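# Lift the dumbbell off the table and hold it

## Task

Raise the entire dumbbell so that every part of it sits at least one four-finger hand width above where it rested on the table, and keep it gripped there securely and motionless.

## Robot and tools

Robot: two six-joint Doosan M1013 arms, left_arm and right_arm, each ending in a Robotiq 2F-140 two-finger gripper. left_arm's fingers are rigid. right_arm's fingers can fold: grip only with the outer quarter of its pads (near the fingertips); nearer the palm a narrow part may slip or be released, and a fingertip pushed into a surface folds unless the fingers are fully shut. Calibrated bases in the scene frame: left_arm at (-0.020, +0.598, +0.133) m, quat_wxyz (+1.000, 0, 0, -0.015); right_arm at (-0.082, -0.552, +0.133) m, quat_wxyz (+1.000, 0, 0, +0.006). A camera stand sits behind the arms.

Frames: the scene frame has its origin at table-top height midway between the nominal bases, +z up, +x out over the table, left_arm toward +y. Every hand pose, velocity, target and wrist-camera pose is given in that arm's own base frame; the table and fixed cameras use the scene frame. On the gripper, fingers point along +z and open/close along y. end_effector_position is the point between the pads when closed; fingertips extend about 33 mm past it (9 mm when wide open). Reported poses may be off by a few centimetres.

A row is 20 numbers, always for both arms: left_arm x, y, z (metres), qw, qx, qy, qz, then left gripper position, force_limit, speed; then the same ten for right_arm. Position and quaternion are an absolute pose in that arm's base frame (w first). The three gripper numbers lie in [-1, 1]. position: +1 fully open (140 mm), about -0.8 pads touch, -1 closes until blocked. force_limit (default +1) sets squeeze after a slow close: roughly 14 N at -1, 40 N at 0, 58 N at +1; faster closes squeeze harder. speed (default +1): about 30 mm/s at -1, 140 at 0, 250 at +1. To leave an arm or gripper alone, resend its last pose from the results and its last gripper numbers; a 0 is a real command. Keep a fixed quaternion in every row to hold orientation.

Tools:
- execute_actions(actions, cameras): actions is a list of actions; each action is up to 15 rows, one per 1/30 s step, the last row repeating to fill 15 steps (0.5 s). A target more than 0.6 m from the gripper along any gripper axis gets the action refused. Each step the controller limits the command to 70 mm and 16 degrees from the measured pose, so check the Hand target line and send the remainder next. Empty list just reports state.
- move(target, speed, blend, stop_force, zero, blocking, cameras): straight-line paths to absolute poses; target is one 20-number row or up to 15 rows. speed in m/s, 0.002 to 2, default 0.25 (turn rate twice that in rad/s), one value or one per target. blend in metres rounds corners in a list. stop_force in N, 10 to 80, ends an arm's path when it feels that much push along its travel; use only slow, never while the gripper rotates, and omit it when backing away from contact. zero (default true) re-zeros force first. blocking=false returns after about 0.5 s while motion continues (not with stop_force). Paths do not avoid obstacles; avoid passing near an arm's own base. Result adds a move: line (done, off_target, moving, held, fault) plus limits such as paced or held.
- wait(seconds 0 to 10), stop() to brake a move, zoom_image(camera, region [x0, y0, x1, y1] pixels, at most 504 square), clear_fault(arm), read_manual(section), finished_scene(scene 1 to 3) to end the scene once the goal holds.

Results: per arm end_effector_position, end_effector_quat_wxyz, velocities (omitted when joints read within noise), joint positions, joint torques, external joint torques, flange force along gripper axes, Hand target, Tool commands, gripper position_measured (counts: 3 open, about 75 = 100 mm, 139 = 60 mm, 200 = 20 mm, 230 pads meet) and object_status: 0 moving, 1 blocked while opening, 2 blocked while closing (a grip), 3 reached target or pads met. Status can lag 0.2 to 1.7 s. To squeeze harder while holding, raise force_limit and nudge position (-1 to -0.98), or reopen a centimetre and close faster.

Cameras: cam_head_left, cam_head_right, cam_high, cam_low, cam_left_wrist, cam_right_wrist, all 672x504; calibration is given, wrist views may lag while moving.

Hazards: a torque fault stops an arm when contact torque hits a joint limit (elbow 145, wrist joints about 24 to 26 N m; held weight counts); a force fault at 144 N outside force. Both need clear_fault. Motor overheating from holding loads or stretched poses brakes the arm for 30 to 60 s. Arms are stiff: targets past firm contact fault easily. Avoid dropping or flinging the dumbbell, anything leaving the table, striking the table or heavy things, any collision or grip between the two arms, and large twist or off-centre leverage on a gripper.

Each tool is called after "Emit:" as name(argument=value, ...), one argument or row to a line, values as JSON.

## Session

Emit:
execute_actions(
  actions=[],
)

Scene clock: 0.00 s.
left_arm: end_effector_position=(+0.9205, -0.4559, +0.1564) position_measured=3 object_status=3 end_effector_quat_wxyz=(-0.025, -0.559, +0.805, -0.198) | right_arm: end_effector_position=(+0.5627, +0.1887, +0.2657) position_measured=3 object_status=3 end_effector_quat_wxyz=(-0.002, +0.922, -0.385, -0.027)
Joint positions: left_arm=[-0.414 0.684 1.196 -0.303 0.961 3.221] | right_arm=[0.245 0.118 1.763 0.038 1.302 2.596]
Joint velocities: within noise
Joint torques (N m): no reading
External joint torques (N m): no reading
Flange force (N): no reading
Hand target: left_arm +0.9205, -0.4559, +0.1564; -0.025, -0.559, +0.805, -0.198 | right_arm +0.5627, +0.1887, +0.2657; -0.002, +0.922, -0.385, -0.027
Tool commands: left_gripper/position=+1.0 left_gripper/force_limit=+1.0 left_gripper/speed=+1.0 right_gripper/position=+1.0 right_gripper/force_limit=+1.0 right_gripper/speed=+1.0
camera_calibration:
cam_left_wrist: T_world_to_cam=[[-0.905932, 0.294647, -0.30409, 1.02541], [0.29013, 0.955039, 0.0610418, 0.162685], [0.308404, -0.0329258, -0.950686, -0.00947455], [0, 0, 0, 1]] pos_world=[0.884677, -0.457818, 0.29288]
cam_right_wrist: T_world_to_cam=[[-0.716972, -0.69563, 0.045275, 0.528041], [-0.632825, 0.676728, 0.376261, 0.135877], [-0.292378, 0.241117, -0.925407, 0.508791], [0, 0, 0, 1]] pos_world=[0.613336, 0.152692, 0.395807]

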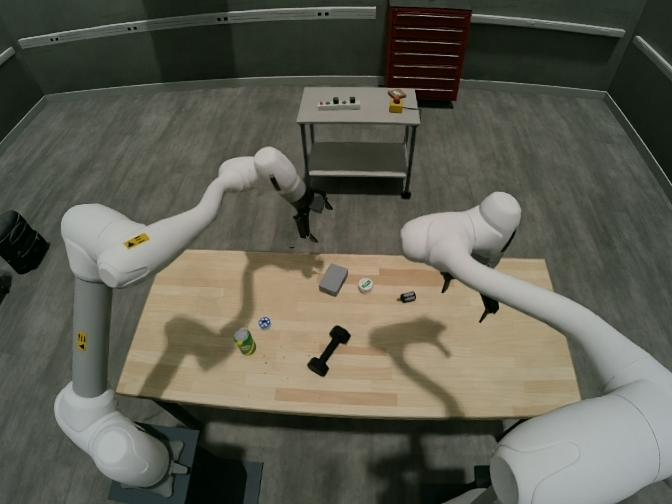

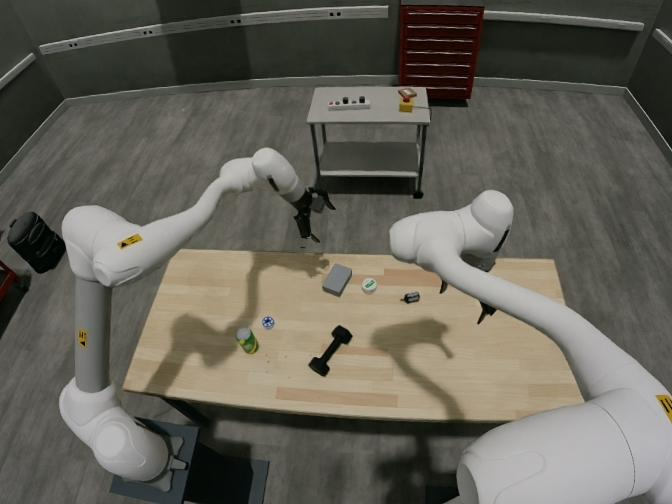

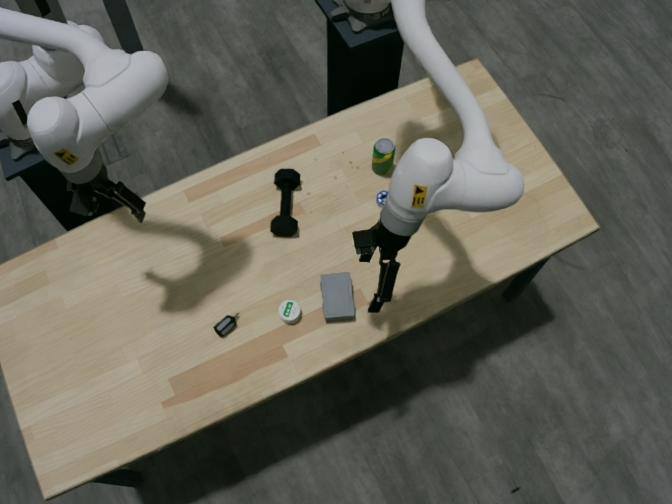

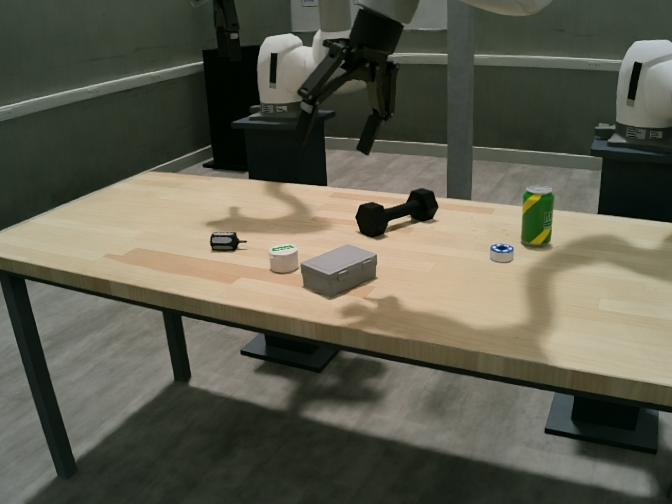

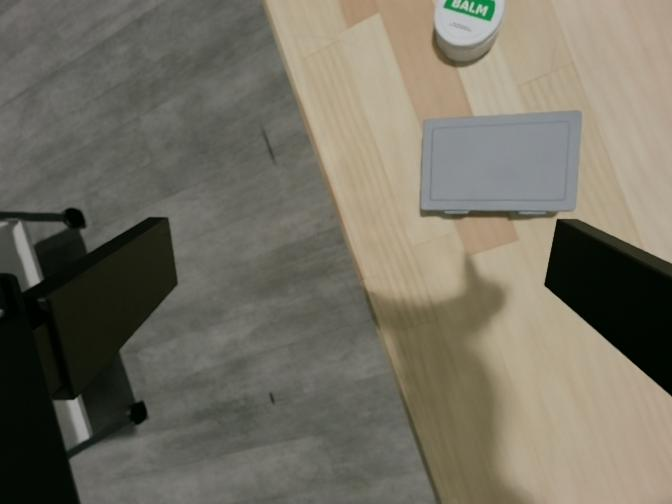

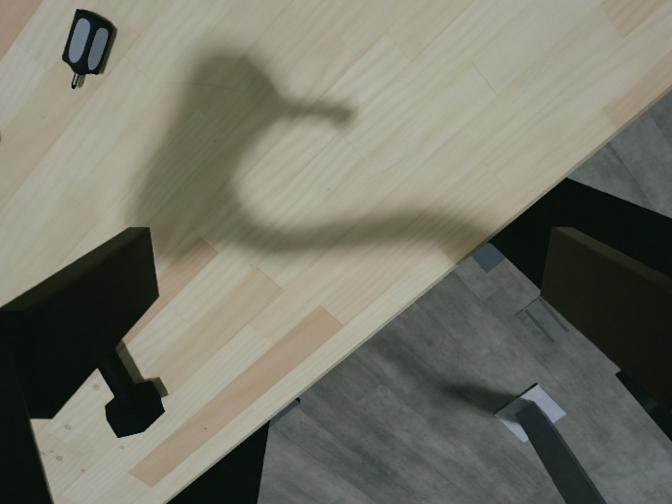

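Emit:
move(
  target=[0.9205,-0.4559,0.1564,-0.025,-0.559,0.805,-0.198,1,1,1,0.55,0.60,0.09,0,0.974,-0.225,0,1,1,1],
  speed=0.4,
  cameras=["cam_low","cam_right_wrist","cam_high"],
)

Scene clock: 11.00 s.
left_arm: end_effector_position=(+0.9205, -0.4559, +0.1564) position_measured=3 object_status=3 end_effector_quat_wxyz=(-0.025, -0.559, +0.805, -0.198) | right_arm: end_effector_position=(+0.5500, +0.6000, +0.0901) position_measured=3 object_status=3 end_effector_quat_wxyz=(+0.000, +0.974, -0.225, +0.000)
Joint positions: left_arm=[-0.414 0.685 1.195 -0.302 0.963 3.22] | right_arm=[0.786 0.541 1.517 0 1.084 2.811]
Joint velocities: within noise
Joint torques (N m): left_arm=[-1.26 -103.16 -39.85 3.26 -0.54 0.28] | right_arm=[1.93 -87 -38.8 3.25 -0.23 0.37]
External joint torques (N m): left_arm=[1.51 -5.39 -1.49 0.06 -0.21 -0.29] | right_arm=[-1.03 -4.89 1.21 0.59 0.21 -0.37]
Flange force (N): left_arm=[0.0 3.2 -5.5] | right_arm=[-1.1 9.8 -3.1]
Hand target: left_arm +0.9205, -0.4559, +0.1564; -0.025, -0.559, +0.805, -0.198 | right_arm +0.5500, +0.6000, +0.0900; +0.000, +0.974, -0.225, +0.000
Off the commanded pose: left_arm 0.000 m, 0 deg | right_arm 0.000 m, 0 deg.
move: done
camera_calibration:
cam_right_wrist: T_world_to_cam=[[-0.448618, -0.893276, 0.0282804, 0.785464], [-0.839927, 0.432216, 0.328195, 0.18052], [-0.305392, 0.123481, -0.944187, 0.322831], [0, 0, 0, 1]] pos_world=[0.602587, 0.58375, 0.223354]
Images, in order (width x height): cam_high 672x504, cam_low 672x504, cam_right_wrist 672x504.

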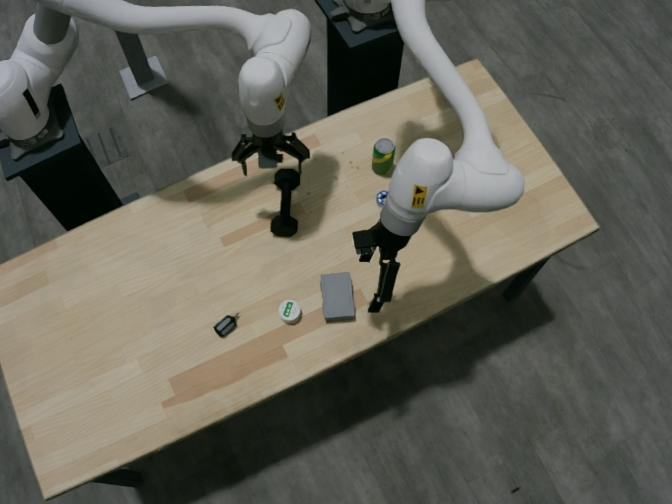

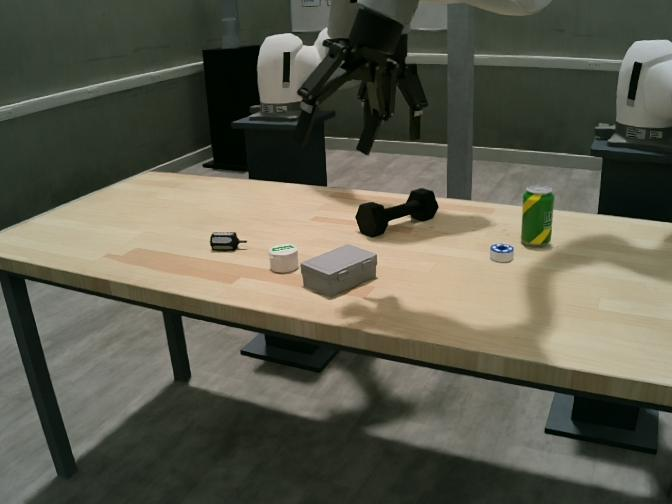

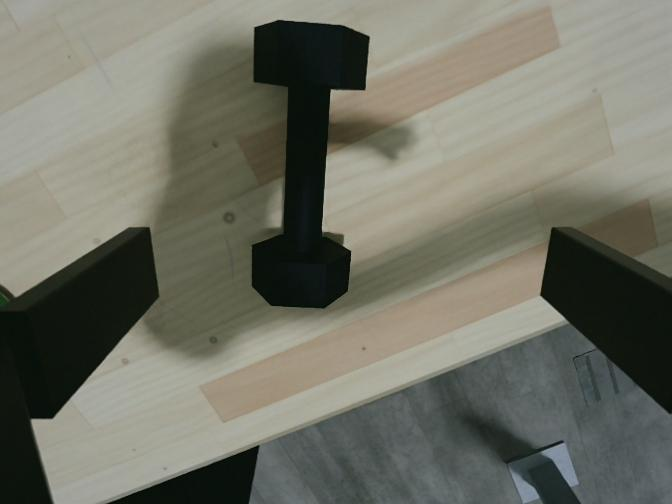

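Emit:
move(
  target=[0.9205,-0.4559,0.1564,-0.025,-0.559,0.805,-0.198,1,1,1,0.566,0.62,-0.04,0,0.966,-0.258,0,1,1,1],
  speed=0.25,
  cameras=["cam_low","cam_right_wrist"],
)

Emit:
zoom_image(
  camera="cam_low",
  region=[320, 90, 480, 250],
)

Scene clock: 21.30 s.
left_arm: end_effector_position=(+0.9205, -0.4559, +0.1564) position_measured=3 object_status=3 end_effector_quat_wxyz=(-0.025, -0.559, +0.805, -0.198) | right_arm: end_effector_position=(+0.5660, +0.6200, -0.0399) position_measured=3 object_status=3 end_effector_quat_wxyz=(+0.000, +0.966, -0.258, +0.000)
Joint positions: left_arm=[-0.414 0.685 1.195 -0.302 0.963 3.22] | right_arm=[0.79 0.689 1.533 0 0.92 2.883]
Joint velocities: within noise
Joint torques (N m): left_arm=[-1.17 -103.34 -39.77 3.26 -0.57 0.27] | right_arm=[0.96 -95.27 -35.12 2.92 -0.01 0.38]
External joint torques (N m): left_arm=[1.61 -5.4 -1.59 0.08 -0.17 -0.29] | right_arm=[-0.49 -5.3 1.31 0.52 0 -0.38]
Flange force (N): left_arm=[-0.1 2.8 -5.6] | right_arm=[-1.2 10.0 -4.6]
Hand target: left_arm +0.9205, -0.4559, +0.1564; -0.025, -0.559, +0.805, -0.198 | right_arm +0.5660, +0.6200, -0.0400; +0.000, +0.966, -0.258, +0.000
Off the commanded pose: left_arm 0.000 m, 0 deg | right_arm 0.000 m, 0 deg.
move: done
camera_calibration:
cam_right_wrist: T_world_to_cam=[[-0.508189, -0.860779, 0.0283557, 0.827812], [-0.808672, 0.488235, 0.328139, 0.175538], [-0.296299, 0.143826, -0.944204, 0.184736], [0, 0, 0, 1]] pos_world=[0.617375, 0.60029, 0.0933542]
Images, in order (width x height): cam_low 672x504, cam_right_wrist 672x504.

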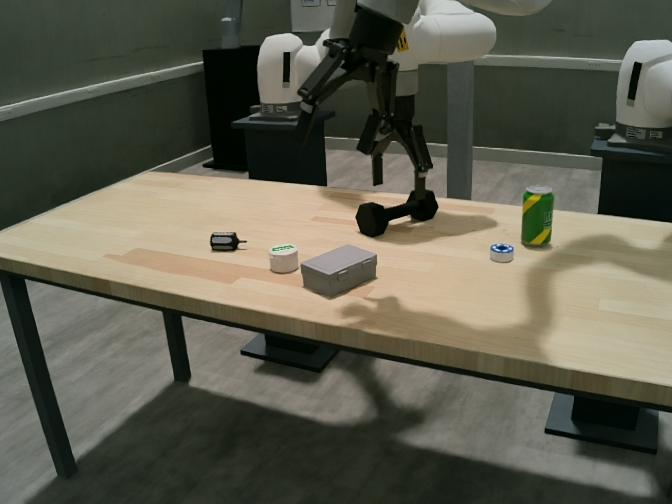

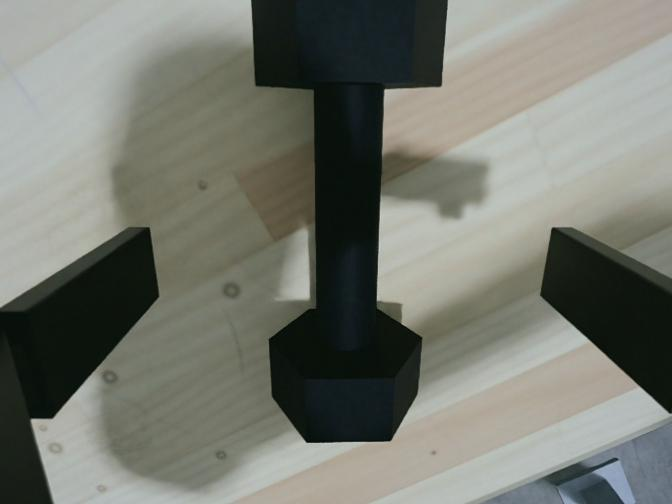

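Scaled by 3.150 from the camera's 672x504 image, which has a finer 960x720 frame.

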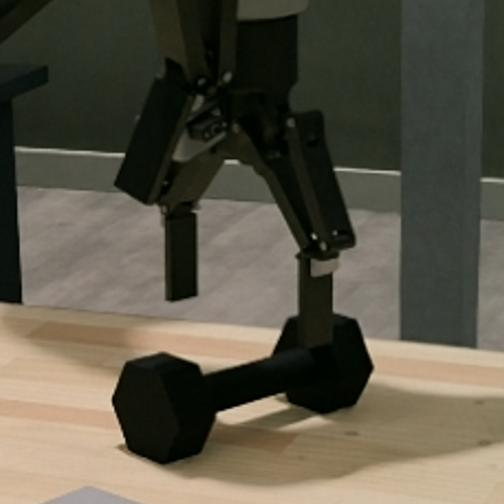

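Emit:
move(
  target=[
    [0.9205,-0.4559,0.1564,-0.025,-0.559,0.805,-0.198,1,1,1,0.561,0.621,-0.077,0,0.966,-0.258,0,1,1,1],
    [0.9205,-0.4559,0.1564,-0.025,-0.559,0.805,-0.198,1,1,1,0.561,0.621,-0.077,0,0.966,-0.258,0,-1,1,-1],
  ],
  speed=0.15,
  cameras=["cam_low","cam_right_wrist"],
)

Emit:
wait(
  seconds=0.5,
  cameras=[],
)

Scene clock: 35.37 s.
left_arm: end_effector_position=(+0.9205, -0.4559, +0.1564) position_measured=3 object_status=3 end_effector_quat_wxyz=(-0.025, -0.559, +0.805, -0.198) | right_arm: end_effector_position=(+0.5610, +0.6210, -0.0770) position_measured=190 object_status=0 end_effector_quat_wxyz=(+0.000, +0.966, -0.258, +0.000)
Joint positions: left_arm=[-0.414 0.685 1.195 -0.302 0.963 3.22] | right_arm=[0.795 0.723 1.552 0 0.867 2.888]
Joint velocities: within noise
Joint torques (N m): left_arm=[-1.2 -103.28 -39.86 3.27 -0.56 0.29] | right_arm=[-0.94 -87.2 -29.91 2.23 -1.02 0.46]
External joint torques (N m): left_arm=[1.02 -5.84 -1.64 0.05 -0.18 -0.3] | right_arm=[1.72 -14.82 -2.52 1.07 1 -0.46]
Flange force (N): left_arm=[0.7 3.4 -5.9] | right_arm=[-3.8 10.3 -17.6]
Hand target: left_arm +0.9205, -0.4559, +0.1564; -0.025, -0.559, +0.805, -0.198 | right_arm +0.5610, +0.6210, -0.0770; +0.000, +0.966, -0.258, +0.000
Off the commanded pose: left_arm 0.000 m, 0 deg | right_arm 0.000 m, 0 deg.
move: done
camera_calibration:
cam_right_wrist: T_world_to_cam=[[-0.508173, -0.860786, 0.0284037, 0.827177], [-0.808649, 0.488223, 0.328215, 0.183169], [-0.296391, 0.143822, -0.944176, 0.148137], [0, 0, 0, 1]] pos_world=[0.612375, 0.60129, 0.0562541]
Images, in order (width x height): cam_low 672x504, cam_right_wrist 672x504.

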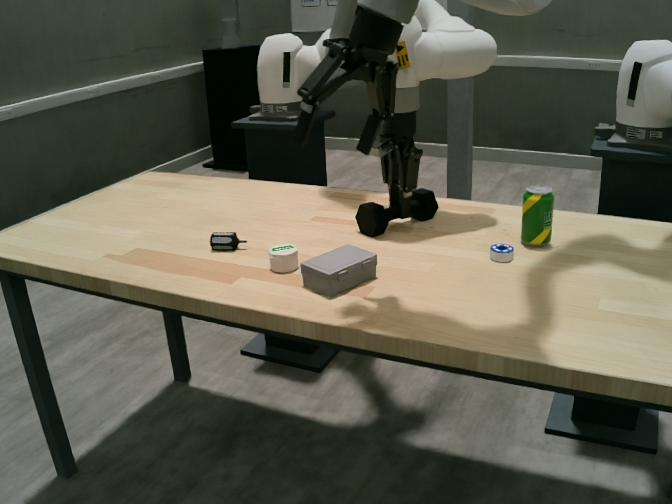

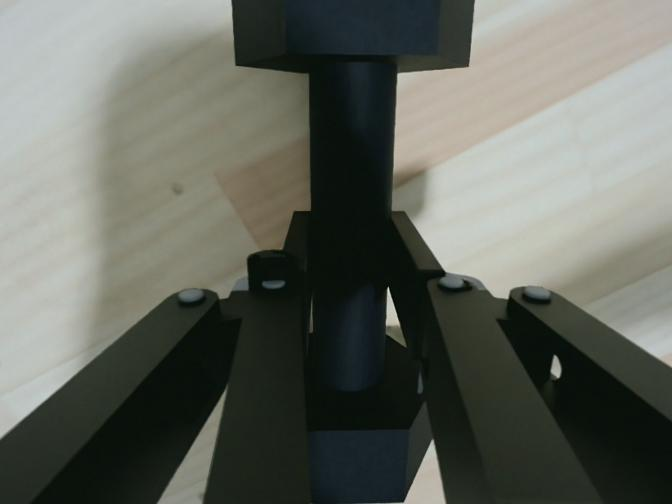

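Scene clock: 35.87 s.
left_arm: end_effector_position=(+0.9205, -0.4559, +0.1564) position_measured=3 object_status=3 end_effector_quat_wxyz=(-0.025, -0.559, +0.805, -0.198) | right_arm: end_effector_position=(+0.5610, +0.6210, -0.0770) position_measured=190 object_status=2 end_effector_quat_wxyz=(+0.000, +0.966, -0.258, +0.000)
Joint positions: left_arm=[-0.414 0.685 1.195 -0.302 0.963 3.22] | right_arm=[0.795 0.723 1.552 0 0.867 2.888]
Joint velocities: within noise
Joint torques (N m): left_arm=[-1.05 -103.4 -39.84 3.28 -0.57 0.32] | right_arm=[-0.69 -87.59 -29.89 2.3 -0.86 0.45]
External joint torques (N m): left_arm=[1.19 -4.93 -1.32 0.03 -0.16 -0.34] | right_arm=[0.44 -14.09 -2.49 0.99 0.84 -0.45]
Flange force (N): left_arm=[0.3 3.0 -5.0] | right_arm=[-2.2 10.1 -16.6]
Hand target: left_arm +0.9205, -0.4559, +0.1564; -0.025, -0.559, +0.805, -0.198 | right_arm +0.5610, +0.6210, -0.0770; +0.000, +0.966, -0.258, +0.000
Tool commands: left_gripper/position=+1.0 left_gripper/force_limit=+1.0 left_gripper/speed=+1.0 right_gripper/position=-1.0 right_gripper/force_limit=+1.0 right_gripper/speed=-1.0
Off the commanded pose: left_arm 0.000 m, 0 deg | right_arm 0.000 m, 0 deg.
wait: 0.50 s; at rest by 0.17 s
No camera images: "cameras" was empty.

Emit:
move(
  target=[0.9205,-0.4559,0.1564,-0.025,-0.559,0.805,-0.198,1,1,1,0.561,0.621,0.05,0,0.966,-0.258,0,-1,1,-1],
  speed=0.08,
  cameras=["cam_low","cam_right_wrist"],
)

Emit:
wait(
  seconds=0.7,
  cameras=["cam_low"],
)

Scene clock: 41.13 s.
left_arm: end_effector_position=(+0.9205, -0.4559, +0.1564) position_measured=3 object_status=3 end_effector_quat_wxyz=(-0.025, -0.559, +0.805, -0.198) | right_arm: end_effector_position=(+0.5610, +0.6210, +0.0499) position_measured=190 object_status=2 end_effector_quat_wxyz=(+0.000, +0.966, -0.258, +0.000)
Joint positions: left_arm=[-0.414 0.685 1.195 -0.302 0.963 3.22] | right_arm=[0.795 0.605 1.491 0 1.046 2.888]
Joint velocities: within noise
Joint torques (N m): left_arm=[-0.95 -103.03 -39.75 3.28 -0.6 0.28] | right_arm=[0.95 -96.57 -41.85 3.14 -0.27 0.43]
External joint torques (N m): left_arm=[1.04 -5.73 -1.61 0.04 -0.14 -0.29] | right_arm=[-0.35 0.27 5.16 0.6 0.26 -0.43]
Flange force (N): left_arm=[0.6 3.3 -5.8] | right_arm=[-1.6 11.8 3.3]
Hand target: left_arm +0.9205, -0.4559, +0.1564; -0.025, -0.559, +0.805, -0.198 | right_arm +0.5610, +0.6210, +0.0500; +0.000, +0.966, -0.258, +0.000
Off the commanded pose: left_arm 0.000 m, 0 deg | right_arm 0.000 m, 0 deg.
move: done
camera_calibration:
cam_right_wrist: T_world_to_cam=[[-0.508133, -0.860806, 0.0285331, 0.823446], [-0.808639, 0.488219, 0.328246, 0.141526], [-0.296486, 0.143719, -0.944161, 0.268179], [0, 0, 0, 1]] pos_world=[0.612375, 0.60119, 0.183254]
Images, in order (width x height): cam_low 672x504, cam_right_wrist 672x504.

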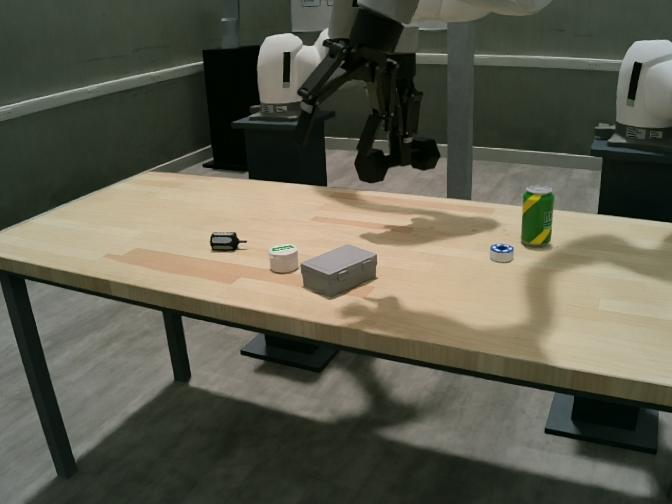

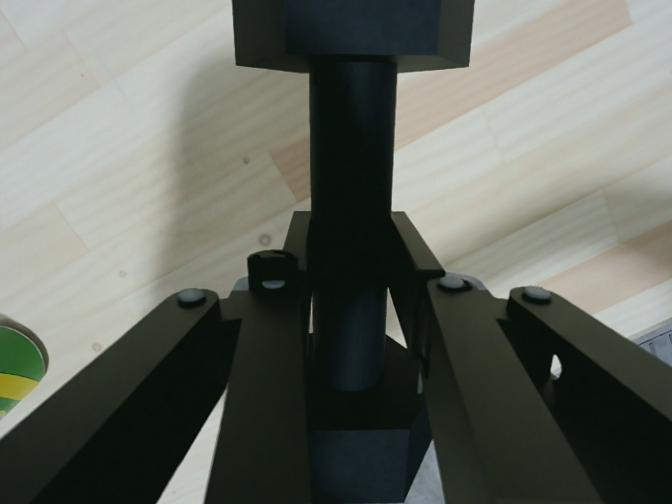

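Scene clock: 41.83 s.
left_arm: end_effector_position=(+0.9205, -0.4559, +0.1564) position_measured=3 object_status=3 end_effector_quat_wxyz=(-0.025, -0.559, +0.805, -0.198) | right_arm: end_effector_position=(+0.5610, +0.6210, +0.0500) position_measured=190 object_status=2 end_effector_quat_wxyz=(+0.000, +0.966, -0.258, +0.000)
Joint positions: left_arm=[-0.414 0.685 1.195 -0.302 0.963 3.22] | right_arm=[0.795 0.605 1.491 0 1.046 2.888]
Joint velocities: within noise
Joint torques (N m): left_arm=[-1.37 -103.24 -39.83 3.3 -0.56 0.31] | right_arm=[1.18 -97.26 -41.83 3.12 -0.21 0.41]
External joint torques (N m): left_arm=[1.98 -4.73 -1.24 0.02 -0.18 -0.32] | right_arm=[-0.96 0.85 5.07 0.61 0.2 -0.41]
Flange force (N): left_arm=[-0.6 2.9 -5.0] | right_arm=[-0.7 11.1 3.8]
Hand target: left_arm +0.9205, -0.4559, +0.1564; -0.025, -0.559, +0.805, -0.198 | right_arm +0.5610, +0.6210, +0.0500; +0.000, +0.966, -0.258, +0.000
Tool commands: left_gripper/position=+1.0 left_gripper/force_limit=+1.0 left_gripper/speed=+1.0 right_gripper/position=-1.0 right_gripper/force_limit=+1.0 right_gripper/speed=-1.0
Off the commanded pose: left_arm 0.000 m, 0 deg | right_arm 0.000 m, 0 deg.
wait: 0.70 s; at rest by 0.17 s
Images, in order (width x height): cam_low 672x504.

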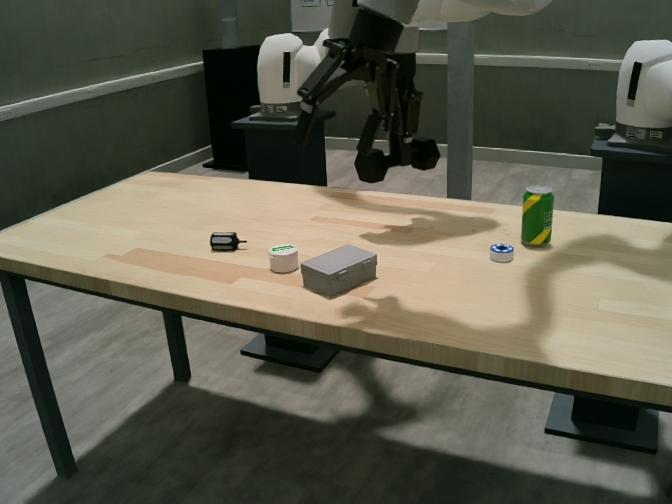

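Emit:
finished_scene(
  scene=3,
)

The scene is finished: the task was done.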